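# Move head board from chain conveyor onto the low stack

## Task

Take the sawn board sitting at the front (head) end of the chain conveyor off the chains and set it down flat on the low board stack next to the chains, its length running the same way as the stacked boards, without disturbing any of the other boards.

## Robot and tools

Robot: two arms, left_arm and right_arm, each ending in an identical five-finger right hand (so the hands are not mirrored; every hand axis and number means the same on both).

Scene frame: origin on the floor plane z = 0, straight below the midpoint between the two arm bases, which sit 0.90 m up. +x is forward (the way both arms face), +z is up, and left_arm is on the +y side. Positions are in metres, velocities in m/s and rad/s, orientation as quaternion w,x,y,z. Reported positions can be a few cm off, more at long reach.

Hand point: a point fixed to the palm, 0.15 m out from the wrist flange along the fingers. Its +z runs along straight fingers, +y out of the palm, +x across the palm away from the thumb. Straight fingertips reach about 0.06-0.07 m past it along +z and sit 0.06 m behind it along -y. A wrist bracket on the little-finger side can snag things, and with fingers level the wrist may hang up to 0.13 m (palm down) or 0.25 m (palm up) below the point.

Row layout (used by execute_actions and move): 28 numbers, each in [-1, 1], always both arms. Left arm first: dx, dy, dz, rx, ry, rz, then little, ring, middle, index, thumb_bend, thumb_turn, force_limit, speed; then the same 14 for the right arm.
- dx..rz are offsets, not poses: measured from that arm's Hand target as it stood when the action or move began, along scene axes; 1.0 = 0.6 m or 180 degrees. rx, ry, rz form one rotation vector, turning about the hand point. Every row of one action counts from the same start, and repeating an offset in a new call moves further. All zeros re-requests the current Hand target. Orientation is clipped each step to within 32 degrees of the measured one.
- The six motor numbers are absolute targets: +1 open/straight, -1 closed/curled. thumb_turn +1 puts the thumb beside the palm, -1 in front of it, opposite the fingers. With the thumb in front, the hand can wrap objects roughly 0.035-0.065 m thick (handles down to about 0.025 m).
- force_limit: -1 to +1 maps linearly to about 0-10 N at the fingertip (0-15 N for the two thumb motors); a closing motor stops and locks there. speed: rises from near zero at -1 to full at +0.48, full above that. For a soft grip close at speed -0.94 or lower. To keep a hand unchanged, resend the eight hand numbers last executed for it (not its readings); before any were sent, use hand_measured plus hand_force_limit and hand_speed. To squeeze harder, raise force_limit and send a more closed target.

Tools:
- execute_actions(actions, cameras): actions is a list of actions; each is a table of up to 15 rows, one per 1/30 s step; a shorter table repeats its last row. Images come only if actions is empty or cameras names some. cameras: list of names, ["all"], or [].
- move(target, speed, blend, stop_force, zero, blocking, cameras): target is one row or up to 15 rows; every row's offsets count from the Hand targets at the move's start, not from the previous row. speed is path top speed in m/s, 0.002-3.2, default 0.25 (turning up to twice that in rad/s); one value or one per target. blend in metres rounds corners in a list; 0 stops at each. stop_force, 4-120 N, ends an arm's path when its wrist sensor feels that much push against the motion; leave it out when moving away from a contact, and don't trust it while the hand turns. zero (with stop_force) re-zeros the sensor first, default true. blocking=false returns early; not allowed with stop_force. Paths are straight, do not avoid obstacles or the other arm, and lag or overshoot more when fast. Keep paths away from an arm's own base. The result adds a move: line: done, off_target, moving, held or fault, plus limits (paced = pose clipped, held = steps withheld).
- wait(seconds 0-10, cameras): lets time pass holding commands.
- stop(cameras): brakes a running move.
- zoom_image(camera, region): closer view of the latest image; region [x0, y0, x1, y1] pixels, at most 504 wide and high.
- show_instructions(): shows the reference page (a hand diagram).
- zero_wrist_force(arm): subtracts the current wrist reading from later ones.
- finished_scene(scene): ends the scene for good; call only once the board rests correctly with the robot clear.

Cameras: cam_spot_left, cam_spot_right, cam_spot_wide (896x504, fixed), cam_left_wrist, cam_right_wrist (672x504 fisheye, on the hands).

Reading results: Hand target is the last commanded pose after clipping; the hand point often rests short of it, and the next command asks for it again. hand_measured, hand_stopped_by (moving, target, force, stalled, fault) and hand_load_n (positive when something pushes a finger open) follow motor order. A lost grip shows as hand_load_n dropping near 0. Wrist force and Wrist torque are in the hand point's own axes, with a third line giving the peak since the last shown; unknown held weight and acceleration show up there. Joint torques include the arm's own weight. "within noise" means the arm is still.

Avoid: any outside force of about 150 N (plus or minus 25) or joint contact torque at the limits (313, 313, 142, 51.3, 51.3, 51.3 N m from base to wrist) causes a 10 s arm stop; arms are stiff, so aiming even slightly past a solid contact can trigger it. Approach contacts slowly. Don't let the arms or hands touch each other, don't drop the board or release it while moving, don't slam into the conveyor or stack, and don't overload fingers with twisting or fast swings of a heavy load. Holding loads or stretching out heats motors: a MOTOR HOT line appears at 70 °C and the arm brakes at 85 °C. A loose board may occasionally get nudged by the scene.

Each tool is called after ">>>" by a JSON object that holds its "fn" and its "kwargs".

Reference images:

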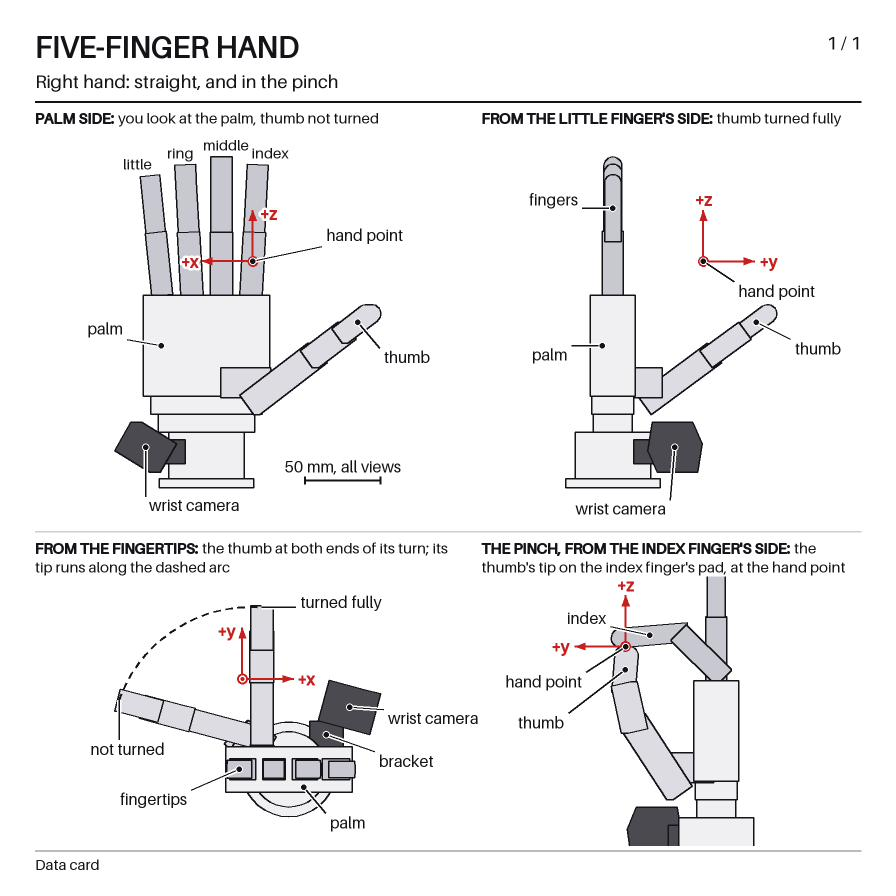

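## Session

>>> {"fn": "execute_actions", "kwargs": {"actions": []}}

Scene clock: 0.00 s.
left_arm: end_effector_position=(+0.1485, +0.6010, +1.2432) hand_measured=(+1.000, +1.000, +1.000, +1.000, +1.000, +1.000) hand_load_n=(+0.0, +0.0, +0.0, +0.0, +0.0, +0.0) hand_stopped_by=(target, target, target, target, target, target) hand_force_limit=0.00 hand_speed=-0.80 end_effector_quat_wxyz=(-0.061, -0.154, +0.921, -0.352) | right_arm: end_effector_position=(+0.1403, -0.4594, +1.2447) hand_measured=(+1.000, +1.000, +1.000, +1.000, +1.000, +1.000) hand_load_n=(+0.0, +0.0, +0.0, +0.0, +0.0, +0.0) hand_stopped_by=(target, target, target, target, target, target) hand_force_limit=0.00 hand_speed=-0.80 end_effector_quat_wxyz=(+0.002, -0.266, +0.896, -0.357)
Joint positions: left_arm=[0.036 -2.06 2.306 1.363 2.3 -1.851] | right_arm=[0.297 -2.06 2.296 1.336 2.3 -1.851]
Joint velocities: within noise
Joint torques (N m): no reading
Wrist force (N): no reading
Wrist torque (N m): no reading
Wrist force, peak (N): no reading
Hand target: left_arm +0.1485, +0.6010, +1.2432; -0.061, -0.154, +0.921, -0.352 | right_arm +0.1403, -0.4594, +1.2447; +0.002, -0.266, +0.896, -0.357

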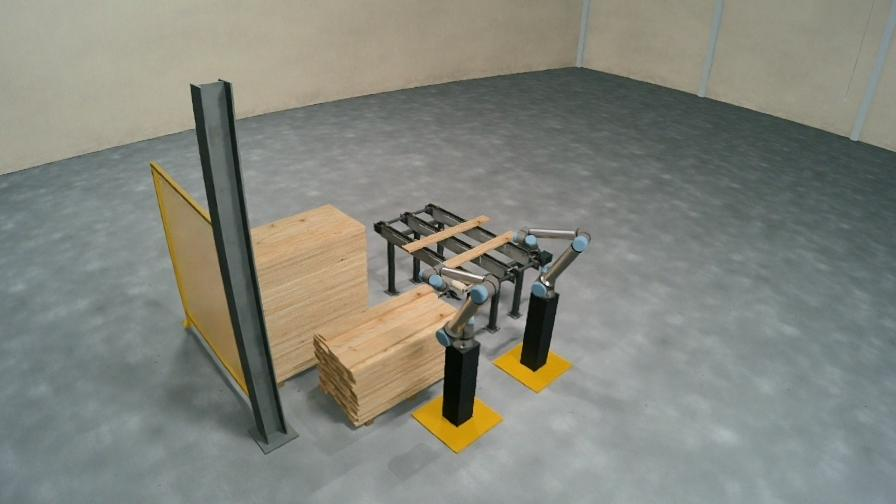

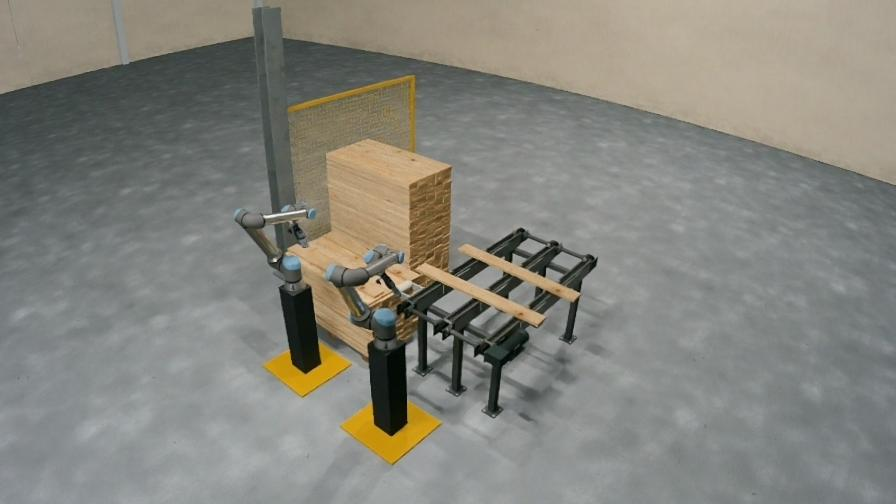

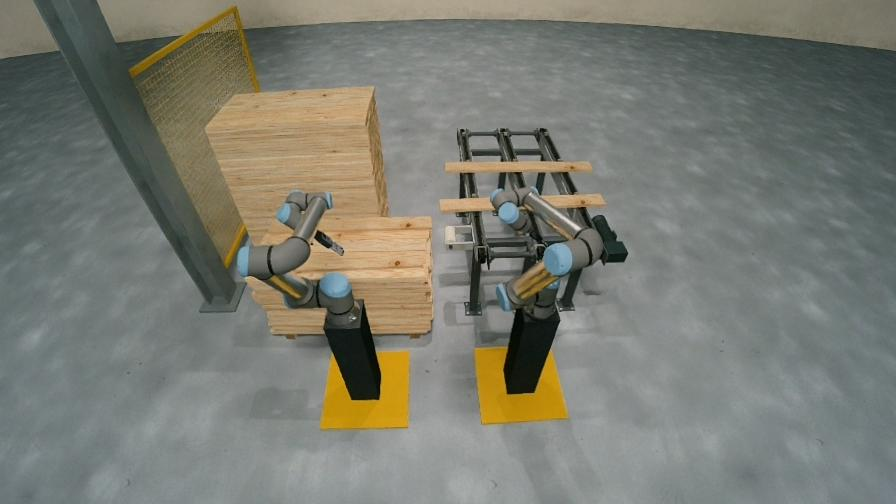

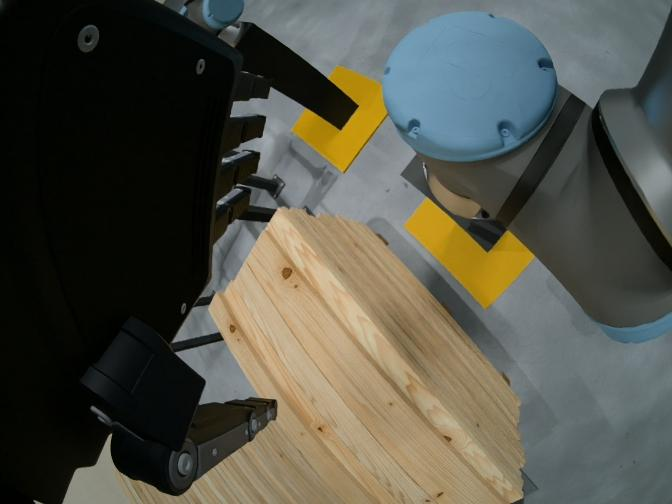

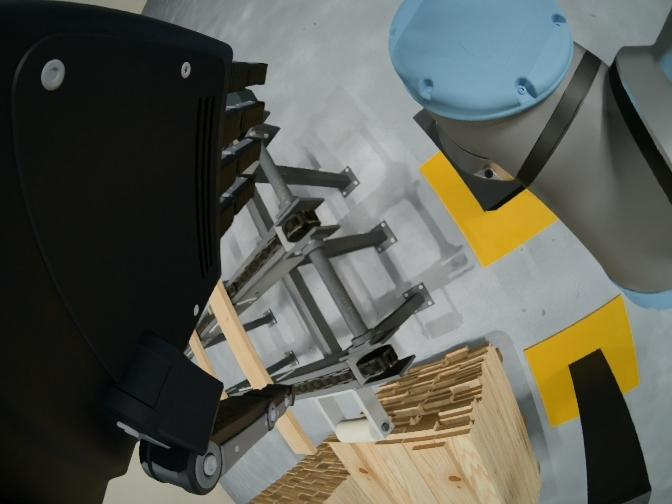

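>>> {"fn": "zoom_image", "kwargs": {"camera": "cam_spot_wide", "region": [400, 110, 660, 320]}}

>>> {"fn": "zoom_image", "kwargs": {"camera": "cam_spot_wide", "region": [190, 80, 460, 350]}}

>>> {"fn": "zoom_image", "kwargs": {"camera": "cam_spot_right", "region": [260, 120, 620, 420]}}

>>> {"fn": "zoom_image", "kwargs": {"camera": "cam_spot_left", "region": [300, 180, 600, 440]}}

>>> {"fn": "zoom_image", "kwargs": {"camera": "cam_right_wrist", "region": [170, 150, 560, 504]}}

Scaled by 1.938 from the camera's 896x504 image, which has a finer 1280x720 frame.

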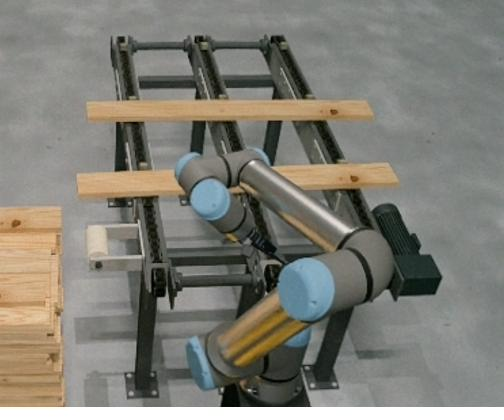

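Scaled by 1.867 from the camera's 896x504 image, which has a finer 1280x720 frame.

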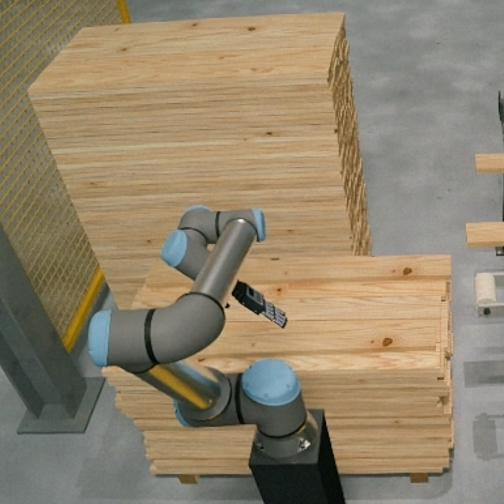

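Scaled by 1.400 from the camera's 896x504 image, which has a finer 1280x720 frame.

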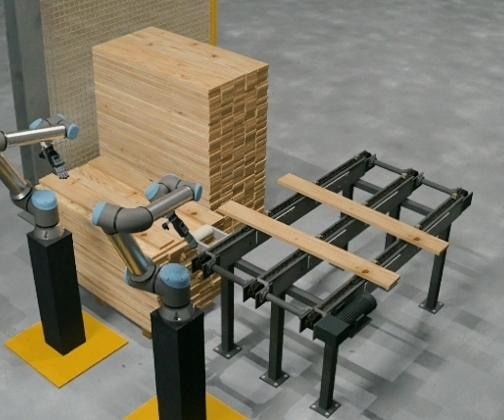

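Scaled by 1.680 from the camera's 896x504 image, which has a finer 1280x720 frame.

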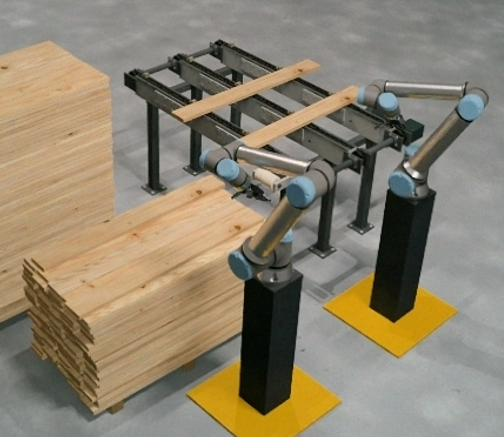

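Scaled by 1.292 from the camera's 672x504 image, which has a finer 960x720 frame.

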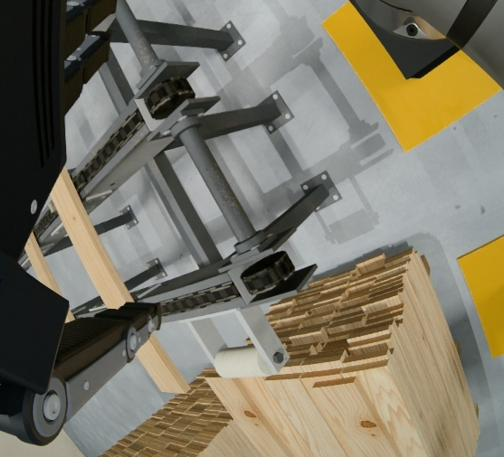

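>>> {"fn": "zoom_image", "kwargs": {"camera": "cam_spot_right", "region": [360, 220, 600, 350]}}

>>> {"fn": "zoom_image", "kwargs": {"camera": "cam_spot_left", "region": [370, 190, 570, 310]}}

>>> {"fn": "zoom_image", "kwargs": {"camera": "cam_spot_wide", "region": [420, 150, 630, 280]}}

>>> {"fn": "zoom_image", "kwargs": {"camera": "cam_spot_wide", "region": [240, 190, 480, 340]}}

Scaled by 2.100 from the camera's 896x504 image, which has a finer 1280x720 frame.

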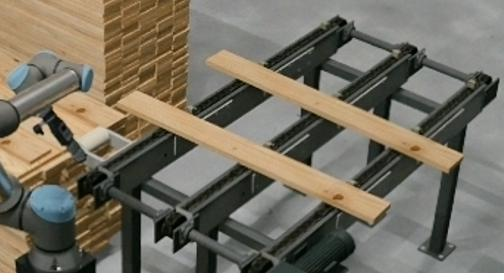

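Scaled by 2.520 from the camera's 896x504 image, which has a finer 1280x720 frame.

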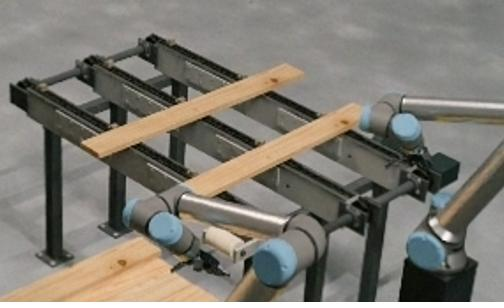

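Scaled by 2.400 from the camera's 896x504 image, which has a finer 1280x720 frame.

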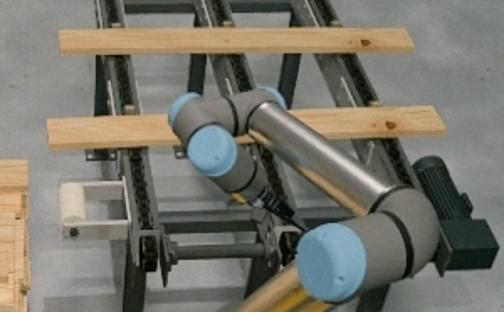

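Scaled by 2.100 from the camera's 896x504 image, which has a finer 1280x720 frame.

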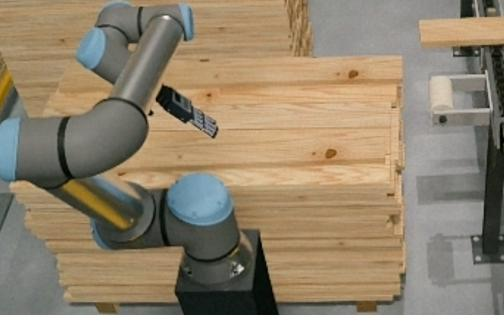

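>>> {"fn": "zoom_image", "kwargs": {"camera": "cam_left_wrist", "region": [180, 180, 560, 504]}}

>>> {"fn": "zoom_image", "kwargs": {"camera": "cam_spot_left", "region": [300, 270, 460, 430]}}

>>> {"fn": "zoom_image", "kwargs": {"camera": "cam_spot_right", "region": [280, 220, 440, 360]}}

Scaled by 1.326 from the camera's 672x504 image, which has a finer 960x720 frame.

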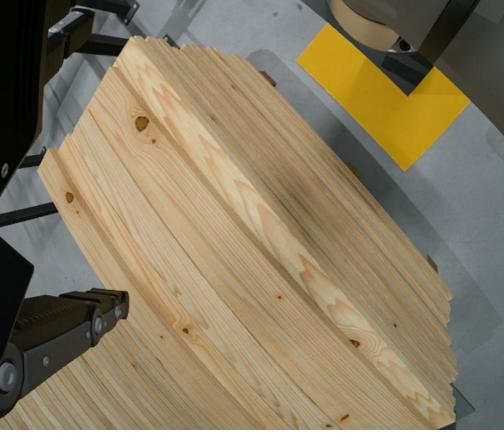

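Scaled by 3.150 from the camera's 896x504 image, which has a finer 1280x720 frame.

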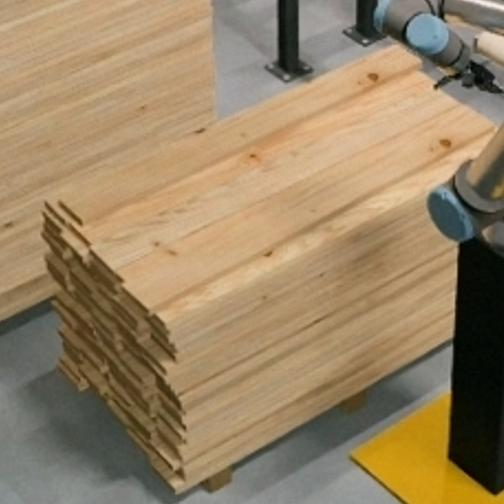

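Scaled by 3.150 from the camera's 896x504 image, which has a finer 1280x720 frame.

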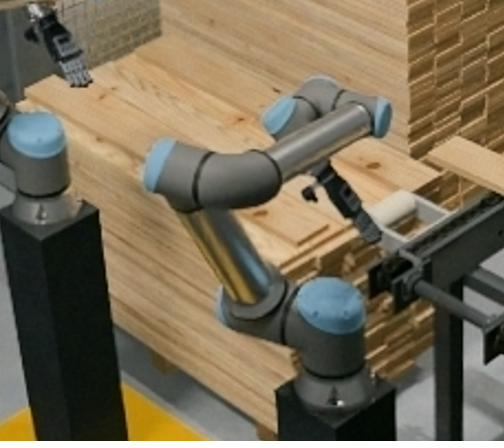

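>>> {"fn": "move", "kwargs": {"target": [[0.583,-0.667,-0.067,0.1556,-0.2208,-0.5747,1,1,1,1,1,-1,0,0.0,0.767,-0.483,0.0,0.235,0.001,-0.175,1,1,1,1,1,-1,0,0.0]], "speed": 0.5, "cameras": ["all"]}}

Scene clock: 20.90 s.
left_arm: end_effector_position=(+0.4982, +0.2009, +1.2030) hand_measured=(+1.000, +1.000, +1.000, +1.000, +1.000, -1.000) hand_load_n=(+0.0, +0.0, +0.0, +0.0, +0.0, +0.0) hand_stopped_by=(target, target, target, target, target, target) hand_force_limit=0.00 hand_speed=0.00 end_effector_quat_wxyz=(+0.000, +0.707, +0.707, +0.001) | right_arm: end_effector_position=(+0.6004, -0.7492, +1.2447) hand_measured=(+1.000, +1.000, +1.000, +1.000, +1.000, -1.000) hand_load_n=(+0.0, +0.0, +0.0, -0.5, +0.0, +0.0) hand_stopped_by=(target, target, target, target, target, target) hand_force_limit=0.00 hand_speed=0.00 end_effector_quat_wxyz=(+0.001, -0.001, +1.000, -0.001)
Joint positions: left_arm=[-0.956 -1.402 1.787 1.186 1.57 -0.957] | right_arm=[-0.709 -1.288 1.566 1.29 1.571 -2.281]
Joint torques (N m): left_arm=[7.97 -35.42 -47.83 7.22 -3.23 1.88] | right_arm=[7.07 -47.78 -43.57 6.47 -2.27 2.21]
Wrist force (N): left_arm=[0.1 1.0 -0.3] | right_arm=[-0.7 1.5 -0.4]
Wrist torque (N m): left_arm=[0.29 -0.10 -0.20] | right_arm=[0.04 0.01 -0.02]
Wrist force, peak (N): left_arm=[-1.1 1.5 -0.4] | right_arm=[-2.0 0.9 0.0]
Hand target: left_arm +0.4983, +0.2008, +1.2030; +0.000, +0.707, +0.707, +0.001 | right_arm +0.6005, -0.7492, +1.2447; +0.001, -0.001, +1.000, -0.001
Off the commanded pose: left_arm 0.000 m, 0 deg | right_arm 0.000 m, 0 deg.
move: done
camera_calibration:
cam_left_wrist: T_world_to_cam=[[0.963752, 0.266783, -0.00290107, -0.533463], [0.236495, -0.849202, 0.472151, -0.509357], [0.123498, -0.455723, -0.881513, 1.21058], [0, 0, 0, 1]] pos_world=[0.485082, 0.26146, 1.30609]
cam_right_wrist: T_world_to_cam=[[-0.20528, 0.9787, -0.00257299, 0.862541], [0.818336, 0.173085, 0.548058, -1.04364], [0.53683, 0.1104, -0.836436, 0.914335], [0, 0, 0, 1]] pos_world=[0.540266, -0.764473, 1.33898]

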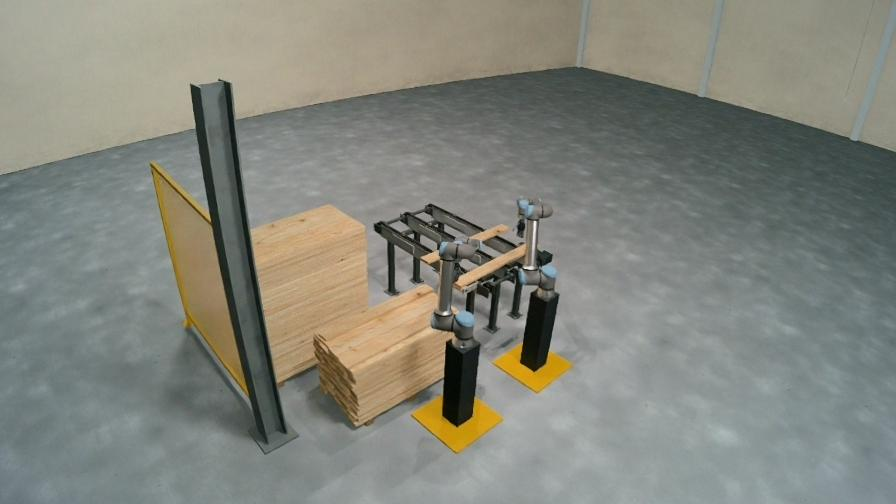

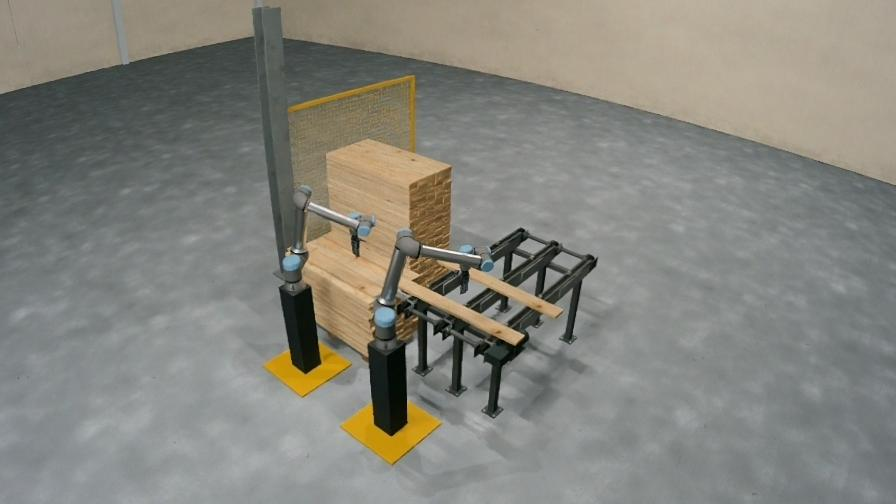

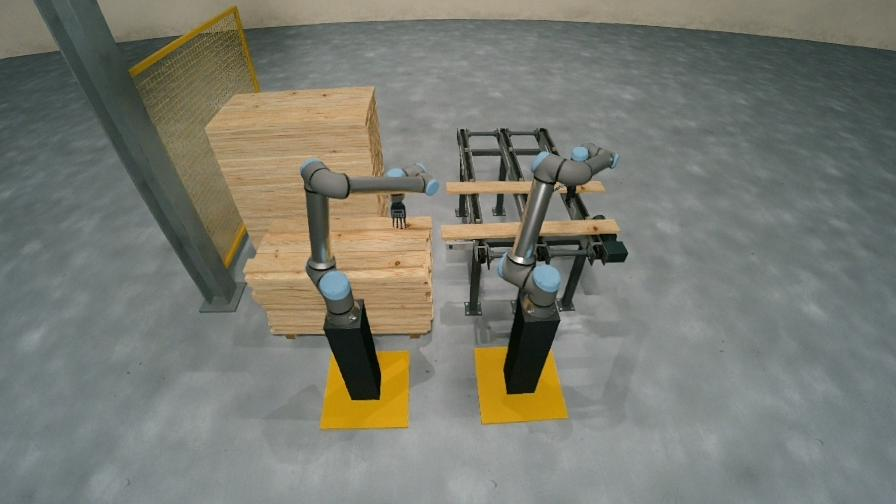

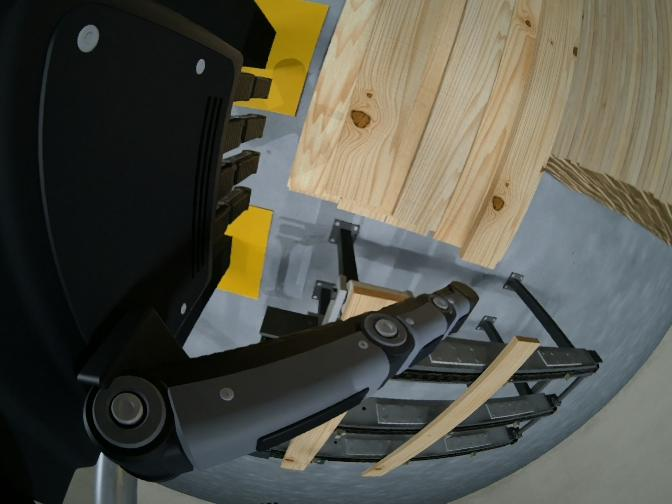

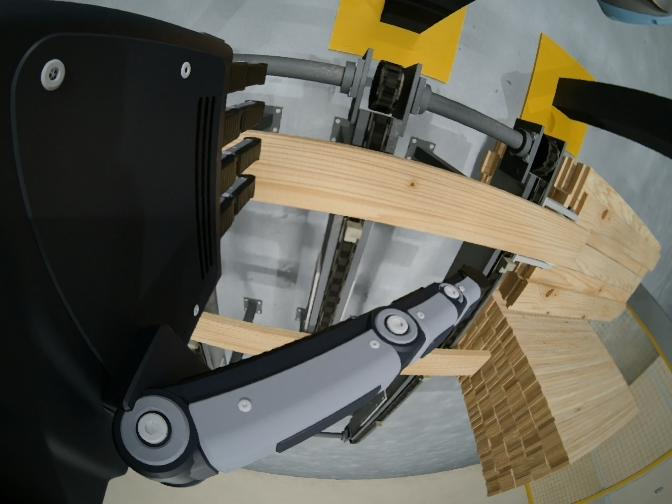

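>>> {"fn": "wait", "kwargs": {"seconds": 0.1, "cameras": ["cam_spot_wide"]}}

>>> {"fn": "zoom_image", "kwargs": {"camera": "cam_spot_wide", "region": [420, 150, 640, 290]}}

Scene clock: 21.47 s.
left_arm: end_effector_position=(+0.4983, +0.2008, +1.2030) hand_measured=(+1.000, +1.000, +1.000, +1.000, +1.000, -1.000) hand_load_n=(+0.0, +0.0, +0.0, +0.0, +0.0, +0.0) hand_stopped_by=(target, target, target, target, target, target) hand_force_limit=0.00 hand_speed=0.00 end_effector_quat_wxyz=(+0.000, +0.707, +0.707, +0.001) | right_arm: end_effector_position=(+0.6005, -0.7492, +1.2447) hand_measured=(+1.000, +1.000, +1.000, +1.000, +1.000, -1.000) hand_load_n=(+0.0, +0.0, +0.0, +0.0, +0.0, +0.0) hand_stopped_by=(target, target, target, target, target, target) hand_force_limit=0.00 hand_speed=0.00 end_effector_quat_wxyz=(+0.001, -0.001, +1.000, -0.001)
Joint positions: left_arm=[-0.956 -1.402 1.787 1.186 1.57 -0.956] | right_arm=[-0.709 -1.288 1.566 1.29 1.57 -2.281]
Joint torques (N m): left_arm=[10.41 -35.24 -45.08 7.66 -3.61 2.11] | right_arm=[10.23 -47.08 -42.35 6.37 -2.15 2.65]
Wrist force (N): left_arm=[-0.3 1.3 -0.5] | right_arm=[-0.8 1.8 0.0]
Wrist torque (N m): left_arm=[0.34 -0.04 -0.21] | right_arm=[0.06 0.03 -0.02]
Wrist force, peak (N): left_arm=[0.2 1.4 -0.7] | right_arm=[-0.8 1.8 0.0]
Hand target: left_arm +0.4983, +0.2008, +1.2030; +0.000, +0.707, +0.707, +0.001 | right_arm +0.6005, -0.7492, +1.2447; +0.001, -0.001, +1.000, -0.001
Off the commanded pose: left_arm 0.000 m, 0 deg | right_arm 0.000 m, 0 deg.
wait: 0.10 s; at rest from the start
Images, in order (width x height): cam_spot_wide 896x504.

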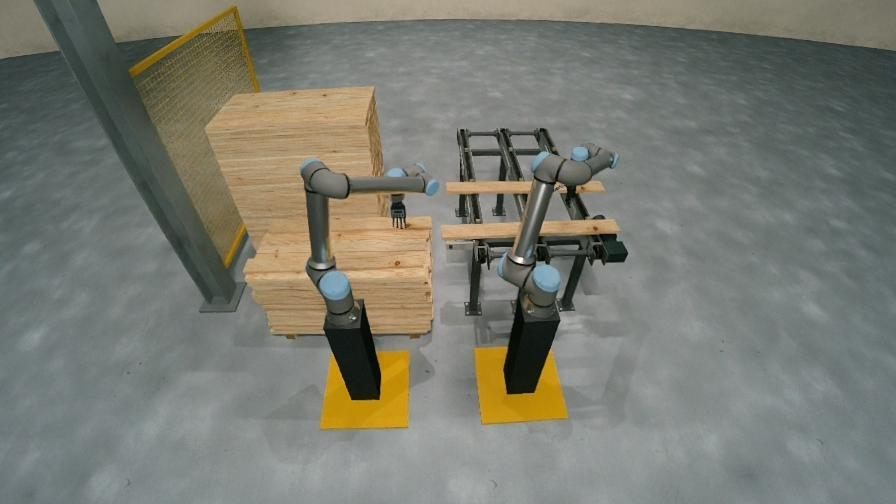

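Scaled by 2.291 from the camera's 896x504 image, which has a finer 1280x720 frame.

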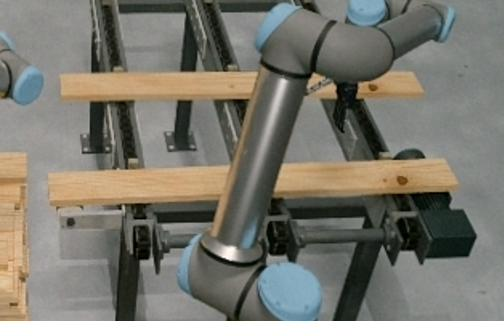

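>>> {"fn": "wait", "kwargs": {"seconds": 0.1, "cameras": ["all"]}}

>>> {"fn": "zoom_image", "kwargs": {"camera": "cam_spot_wide", "region": [420, 150, 640, 290]}}

>>> {"fn": "zoom_image", "kwargs": {"camera": "cam_spot_right", "region": [380, 230, 600, 380]}}

>>> {"fn": "zoom_image", "kwargs": {"camera": "cam_spot_left", "region": [400, 190, 580, 310]}}

>>> {"fn": "zoom_image", "kwargs": {"camera": "cam_left_wrist", "region": [220, 0, 672, 480]}}

>>> {"fn": "zoom_image", "kwargs": {"camera": "cam_right_wrist", "region": [200, 0, 672, 500]}}

Scene clock: 22.30 s.
left_arm: end_effector_position=(+0.4983, +0.2008, +1.2030) hand_measured=(+1.000, +1.000, +1.000, +1.000, +1.000, -1.000) hand_load_n=(+0.0, +0.0, +0.0, +0.0, +0.0, +0.0) hand_stopped_by=(target, target, target, target, target, target) hand_force_limit=0.00 hand_speed=0.00 end_effector_quat_wxyz=(+0.000, +0.707, +0.707, +0.001) | right_arm: end_effector_position=(+0.6005, -0.7492, +1.2447) hand_measured=(+1.000, +1.000, +1.000, +1.000, +1.000, -1.000) hand_load_n=(+0.0, +0.0, +0.0, +0.0, +0.0, +0.0) hand_stopped_by=(target, target, target, target, target, target) hand_force_limit=0.00 hand_speed=0.00 end_effector_quat_wxyz=(+0.001, -0.001, +1.000, -0.001)
Joint positions: left_arm=[-0.956 -1.402 1.787 1.186 1.57 -0.956] | right_arm=[-0.709 -1.288 1.566 1.29 1.57 -2.281]
Joint torques (N m): left_arm=[8.79 -34.01 -46.14 7.18 -3.59 1.92] | right_arm=[9.85 -46.82 -42.61 6.35 -2.22 2.48]
Wrist force (N): left_arm=[0.4 0.6 -0.5] | right_arm=[-0.6 1.2 0.0]
Wrist torque (N m): left_arm=[0.24 -0.13 -0.20] | right_arm=[-0.03 0.00 -0.02]
Wrist force, peak (N): left_arm=[0.2 1.4 -0.6] | right_arm=[-0.8 1.8 -0.2]
Hand target: left_arm +0.4983, +0.2008, +1.2030; +0.000, +0.707, +0.707, +0.001 | right_arm +0.6005, -0.7492, +1.2447; +0.001, -0.001, +1.000, -0.001
Off the commanded pose: left_arm 0.000 m, 0 deg | right_arm 0.000 m, 0 deg.
wait: 0.10 s; at rest from the start
camera_calibration:
cam_left_wrist: T_world_to_cam=[[0.96381, 0.266576, -0.00289606, -0.533444], [0.236313, -0.849264, 0.472131, -0.509226], [0.123399, -0.455728, -0.881524, 1.21064], [0, 0, 0, 1]] pos_world=[0.485083, 0.26146, 1.30609]
cam_right_wrist: T_world_to_cam=[[-0.205327, 0.97869, -0.00246299, 0.862432], [0.818375, 0.173073, 0.548004, -1.04368], [0.536753, 0.110505, -0.836472, 0.91445], [0, 0, 0, 1]] pos_world=[0.540366, -0.764473, 1.33898]

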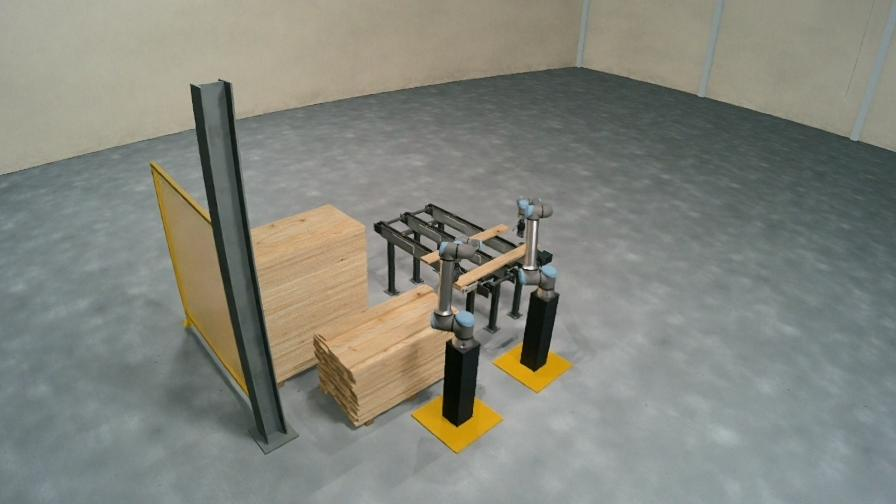

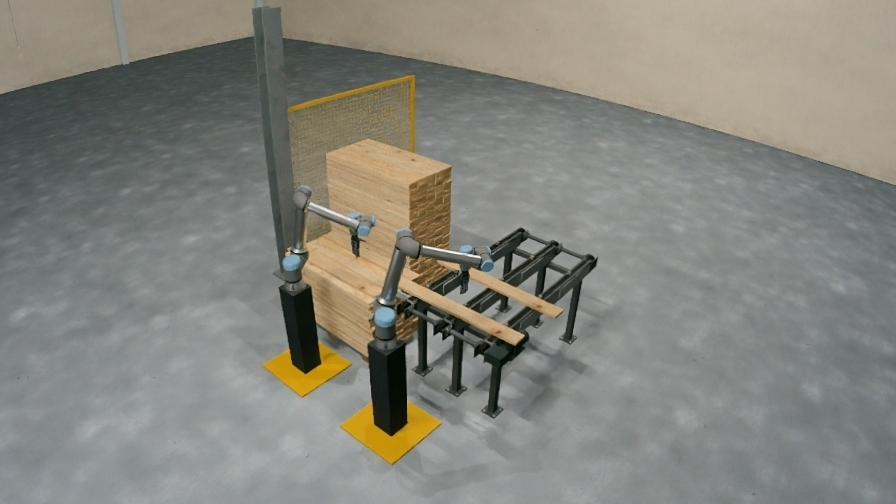

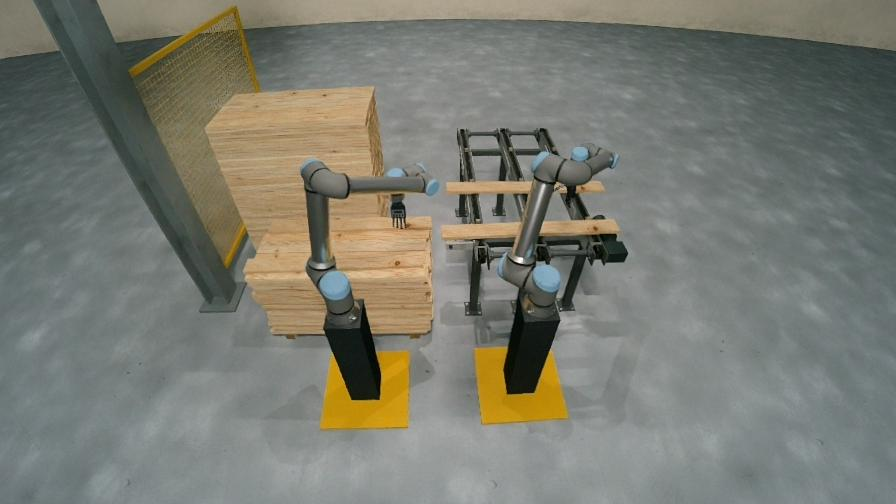

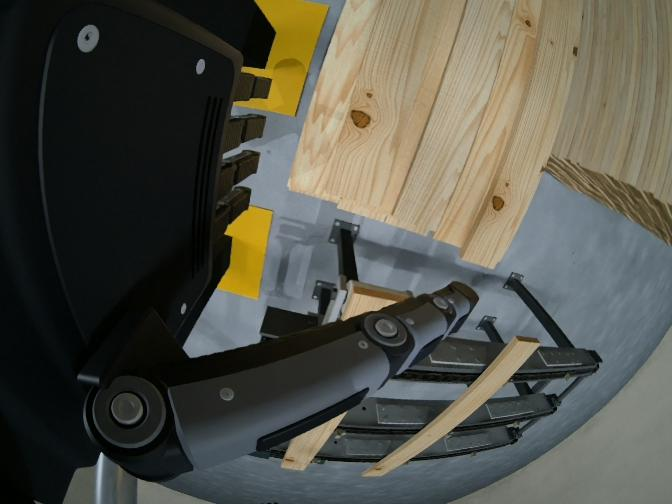

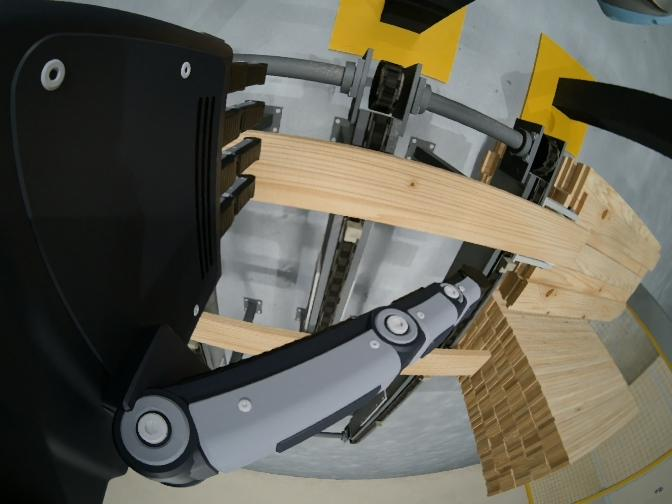

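Scaled by 2.291 from the camera's 896x504 image, which has a finer 1280x720 frame.

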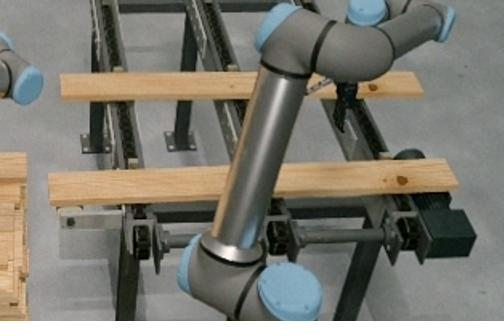

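Scaled by 2.291 from the camera's 896x504 image, which has a finer 1280x720 frame.

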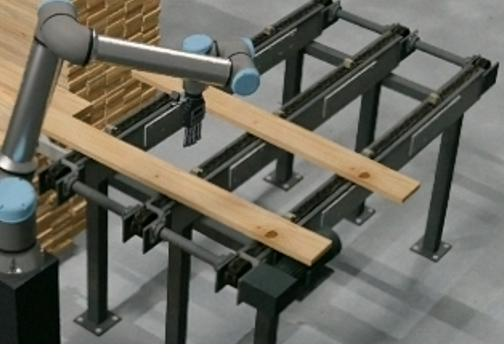

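Scaled by 2.800 from the camera's 896x504 image, which has a finer 1280x720 frame.

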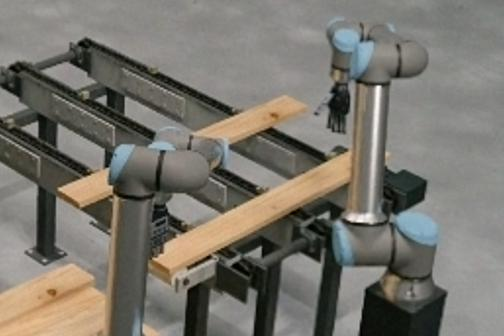

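Scaled by 1.050 from the camera's 672x504 image, which has a finer 960x720 frame.

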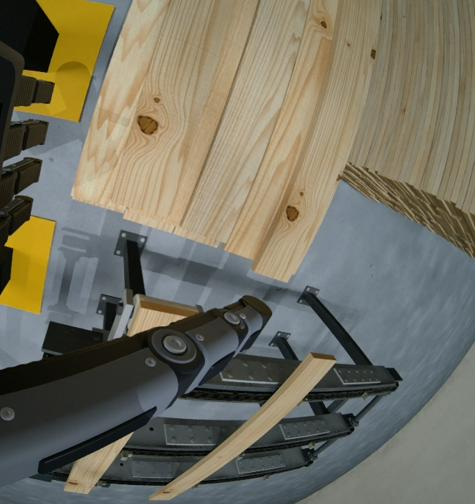

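Scaled by 1.008 from the camera's 672x504 image, which has a finer 960x720 frame.

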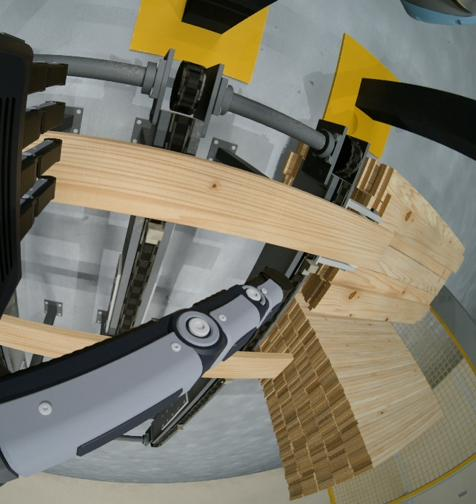

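>>> {"fn": "move", "kwargs": {"target": [[0.2078,-0.968,-0.138,0,0,0,1,1,1,1,1,-1,0,0.0,0.0375,-0.285,-0.208,0,0,-0.5,1,1,1,1,1,-1,0,0.0]], "speed": 0.5, "cameras": ["all"]}}

>>> {"fn": "zoom_image", "kwargs": {"camera": "cam_spot_wide", "region": [420, 150, 640, 290]}}

>>> {"fn": "zoom_image", "kwargs": {"camera": "cam_spot_right", "region": [380, 230, 600, 380]}}

>>> {"fn": "zoom_image", "kwargs": {"camera": "cam_spot_left", "region": [400, 190, 580, 310]}}

Scene clock: 30.87 s.
left_arm: end_effector_position=(+0.6217, -0.3779, +1.1195) hand_measured=(+1.000, +1.000, +1.000, +1.000, +1.000, -1.000) hand_load_n=(+0.0, +0.0, +0.0, +0.0, +0.0, +0.0) hand_stopped_by=(target, target, target, target, target, target) hand_force_limit=0.00 hand_speed=0.00 end_effector_quat_wxyz=(+0.037, +0.710, +0.703, -0.006) | right_arm: end_effector_position=(+0.6230, -0.9202, +1.1199) hand_measured=(+1.000, +1.000, +1.000, +1.000, +1.000, -1.000) hand_load_n=(+0.0, +0.0, +0.0, +0.0, +0.0, +0.0) hand_stopped_by=(target, target, target, target, target, target) hand_force_limit=0.00 hand_speed=0.00 end_effector_quat_wxyz=(+0.000, +0.707, +0.707, -0.001)
Joint positions: left_arm=[-1.181 -0.281 0.035 1.744 1.554 -1.17] | right_arm=[-0.81 -1.164 1.628 1.106 1.573 -0.811]
Joint torques (N m): left_arm=[-11.14 -100.45 -50.08 7.46 -3.33 2.28] | right_arm=[13.79 -54.12 -39.78 1.11 2.17 2.66]
Wrist force (N): left_arm=[0.4 0.7 -0.6] | right_arm=[-1.2 1.6 0.1]
Wrist torque (N m): left_arm=[0.21 -0.19 -0.19] | right_arm=[0.05 0.11 -0.01]
Wrist force, peak (N): left_arm=[2.0 0.5 -0.8] | right_arm=[-1.2 2.0 -0.9]
Hand target: left_arm +0.6230, -0.3800, +1.1202; +0.000, +0.707, +0.707, +0.001 | right_arm +0.6230, -0.9202, +1.1199; +0.000, +0.707, +0.707, -0.001
Off the commanded pose: left_arm 0.002 m, 4 deg | right_arm 0.000 m, 0 deg.
elbow stopped short (left arm): the move would have taken joint 3 (elbow) straighter than the controller allows.
move: off_target (left_arm)
camera_calibration:
cam_left_wrist: T_world_to_cam=[[0.966036, 0.257418, 0.0225856, -0.531785], [0.206172, -0.820499, 0.533173, -1.02931], [0.15578, -0.510408, -0.845704, 0.777244], [0, 0, 0, 1]] pos_world=[0.604859, -0.310946, 1.21813]
cam_right_wrist: T_world_to_cam=[[0.97869, 0.205327, -0.00246299, -0.415093], [0.173073, -0.818375, 0.548004, -1.47439], [0.110505, -0.536753, -0.836472, 0.486835], [0, 0, 0, 1]] pos_world=[0.607627, -0.860066, 1.21418]

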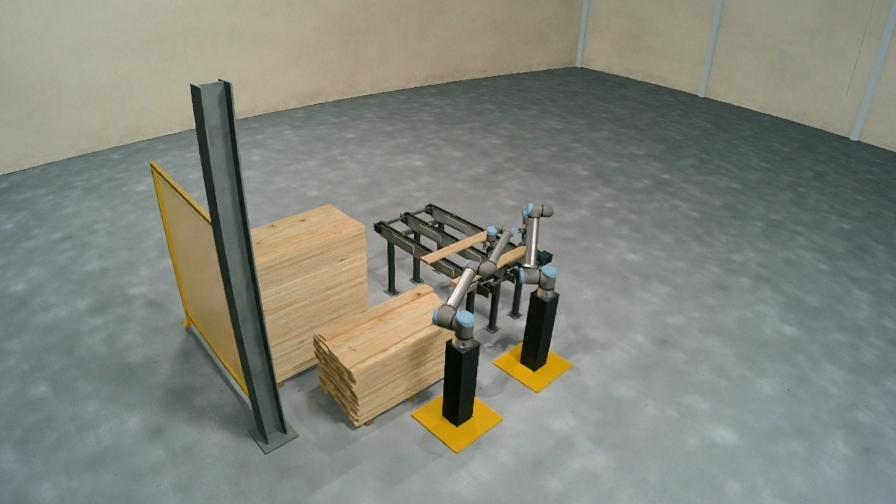

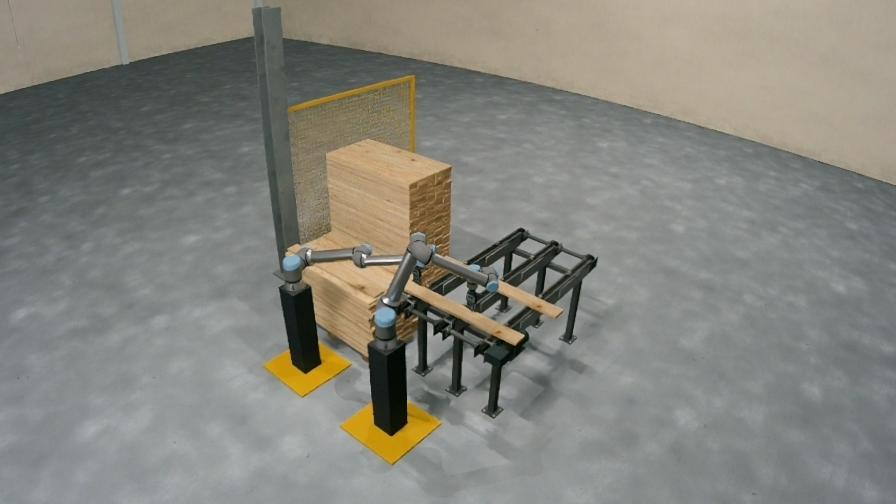

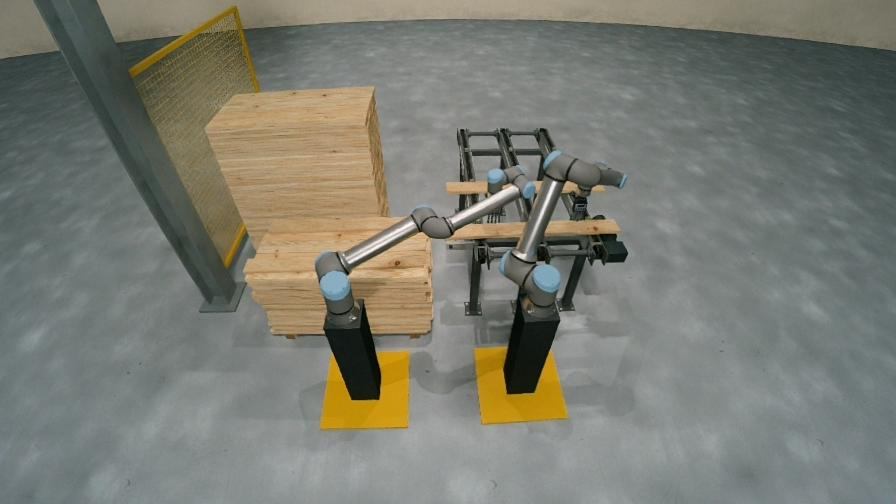

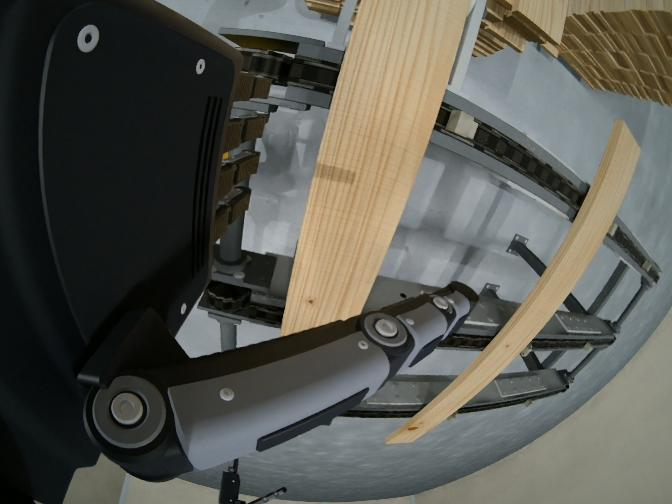

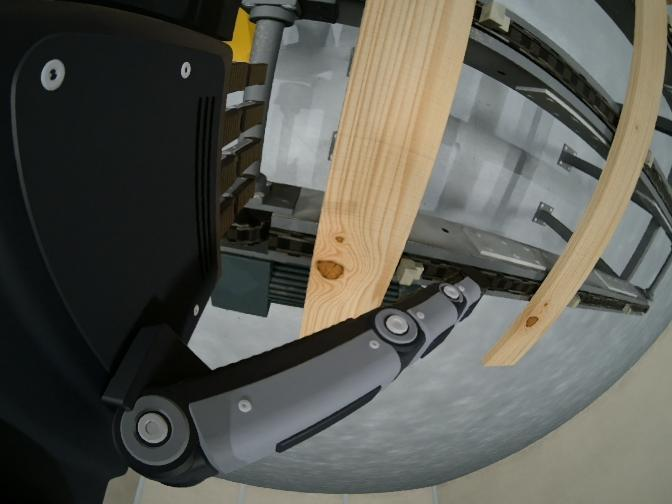

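Scaled by 2.291 from the camera's 896x504 image, which has a finer 1280x720 frame.

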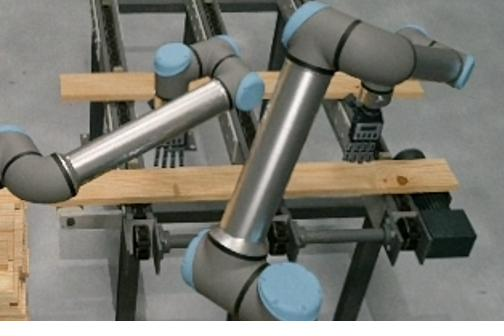

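Scaled by 2.291 from the camera's 896x504 image, which has a finer 1280x720 frame.

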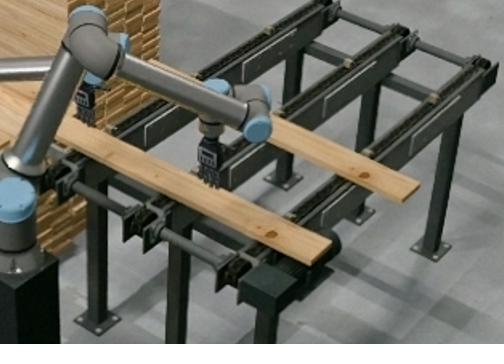

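Scaled by 2.800 from the camera's 896x504 image, which has a finer 1280x720 frame.

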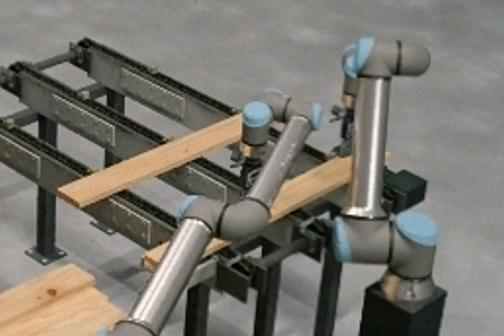

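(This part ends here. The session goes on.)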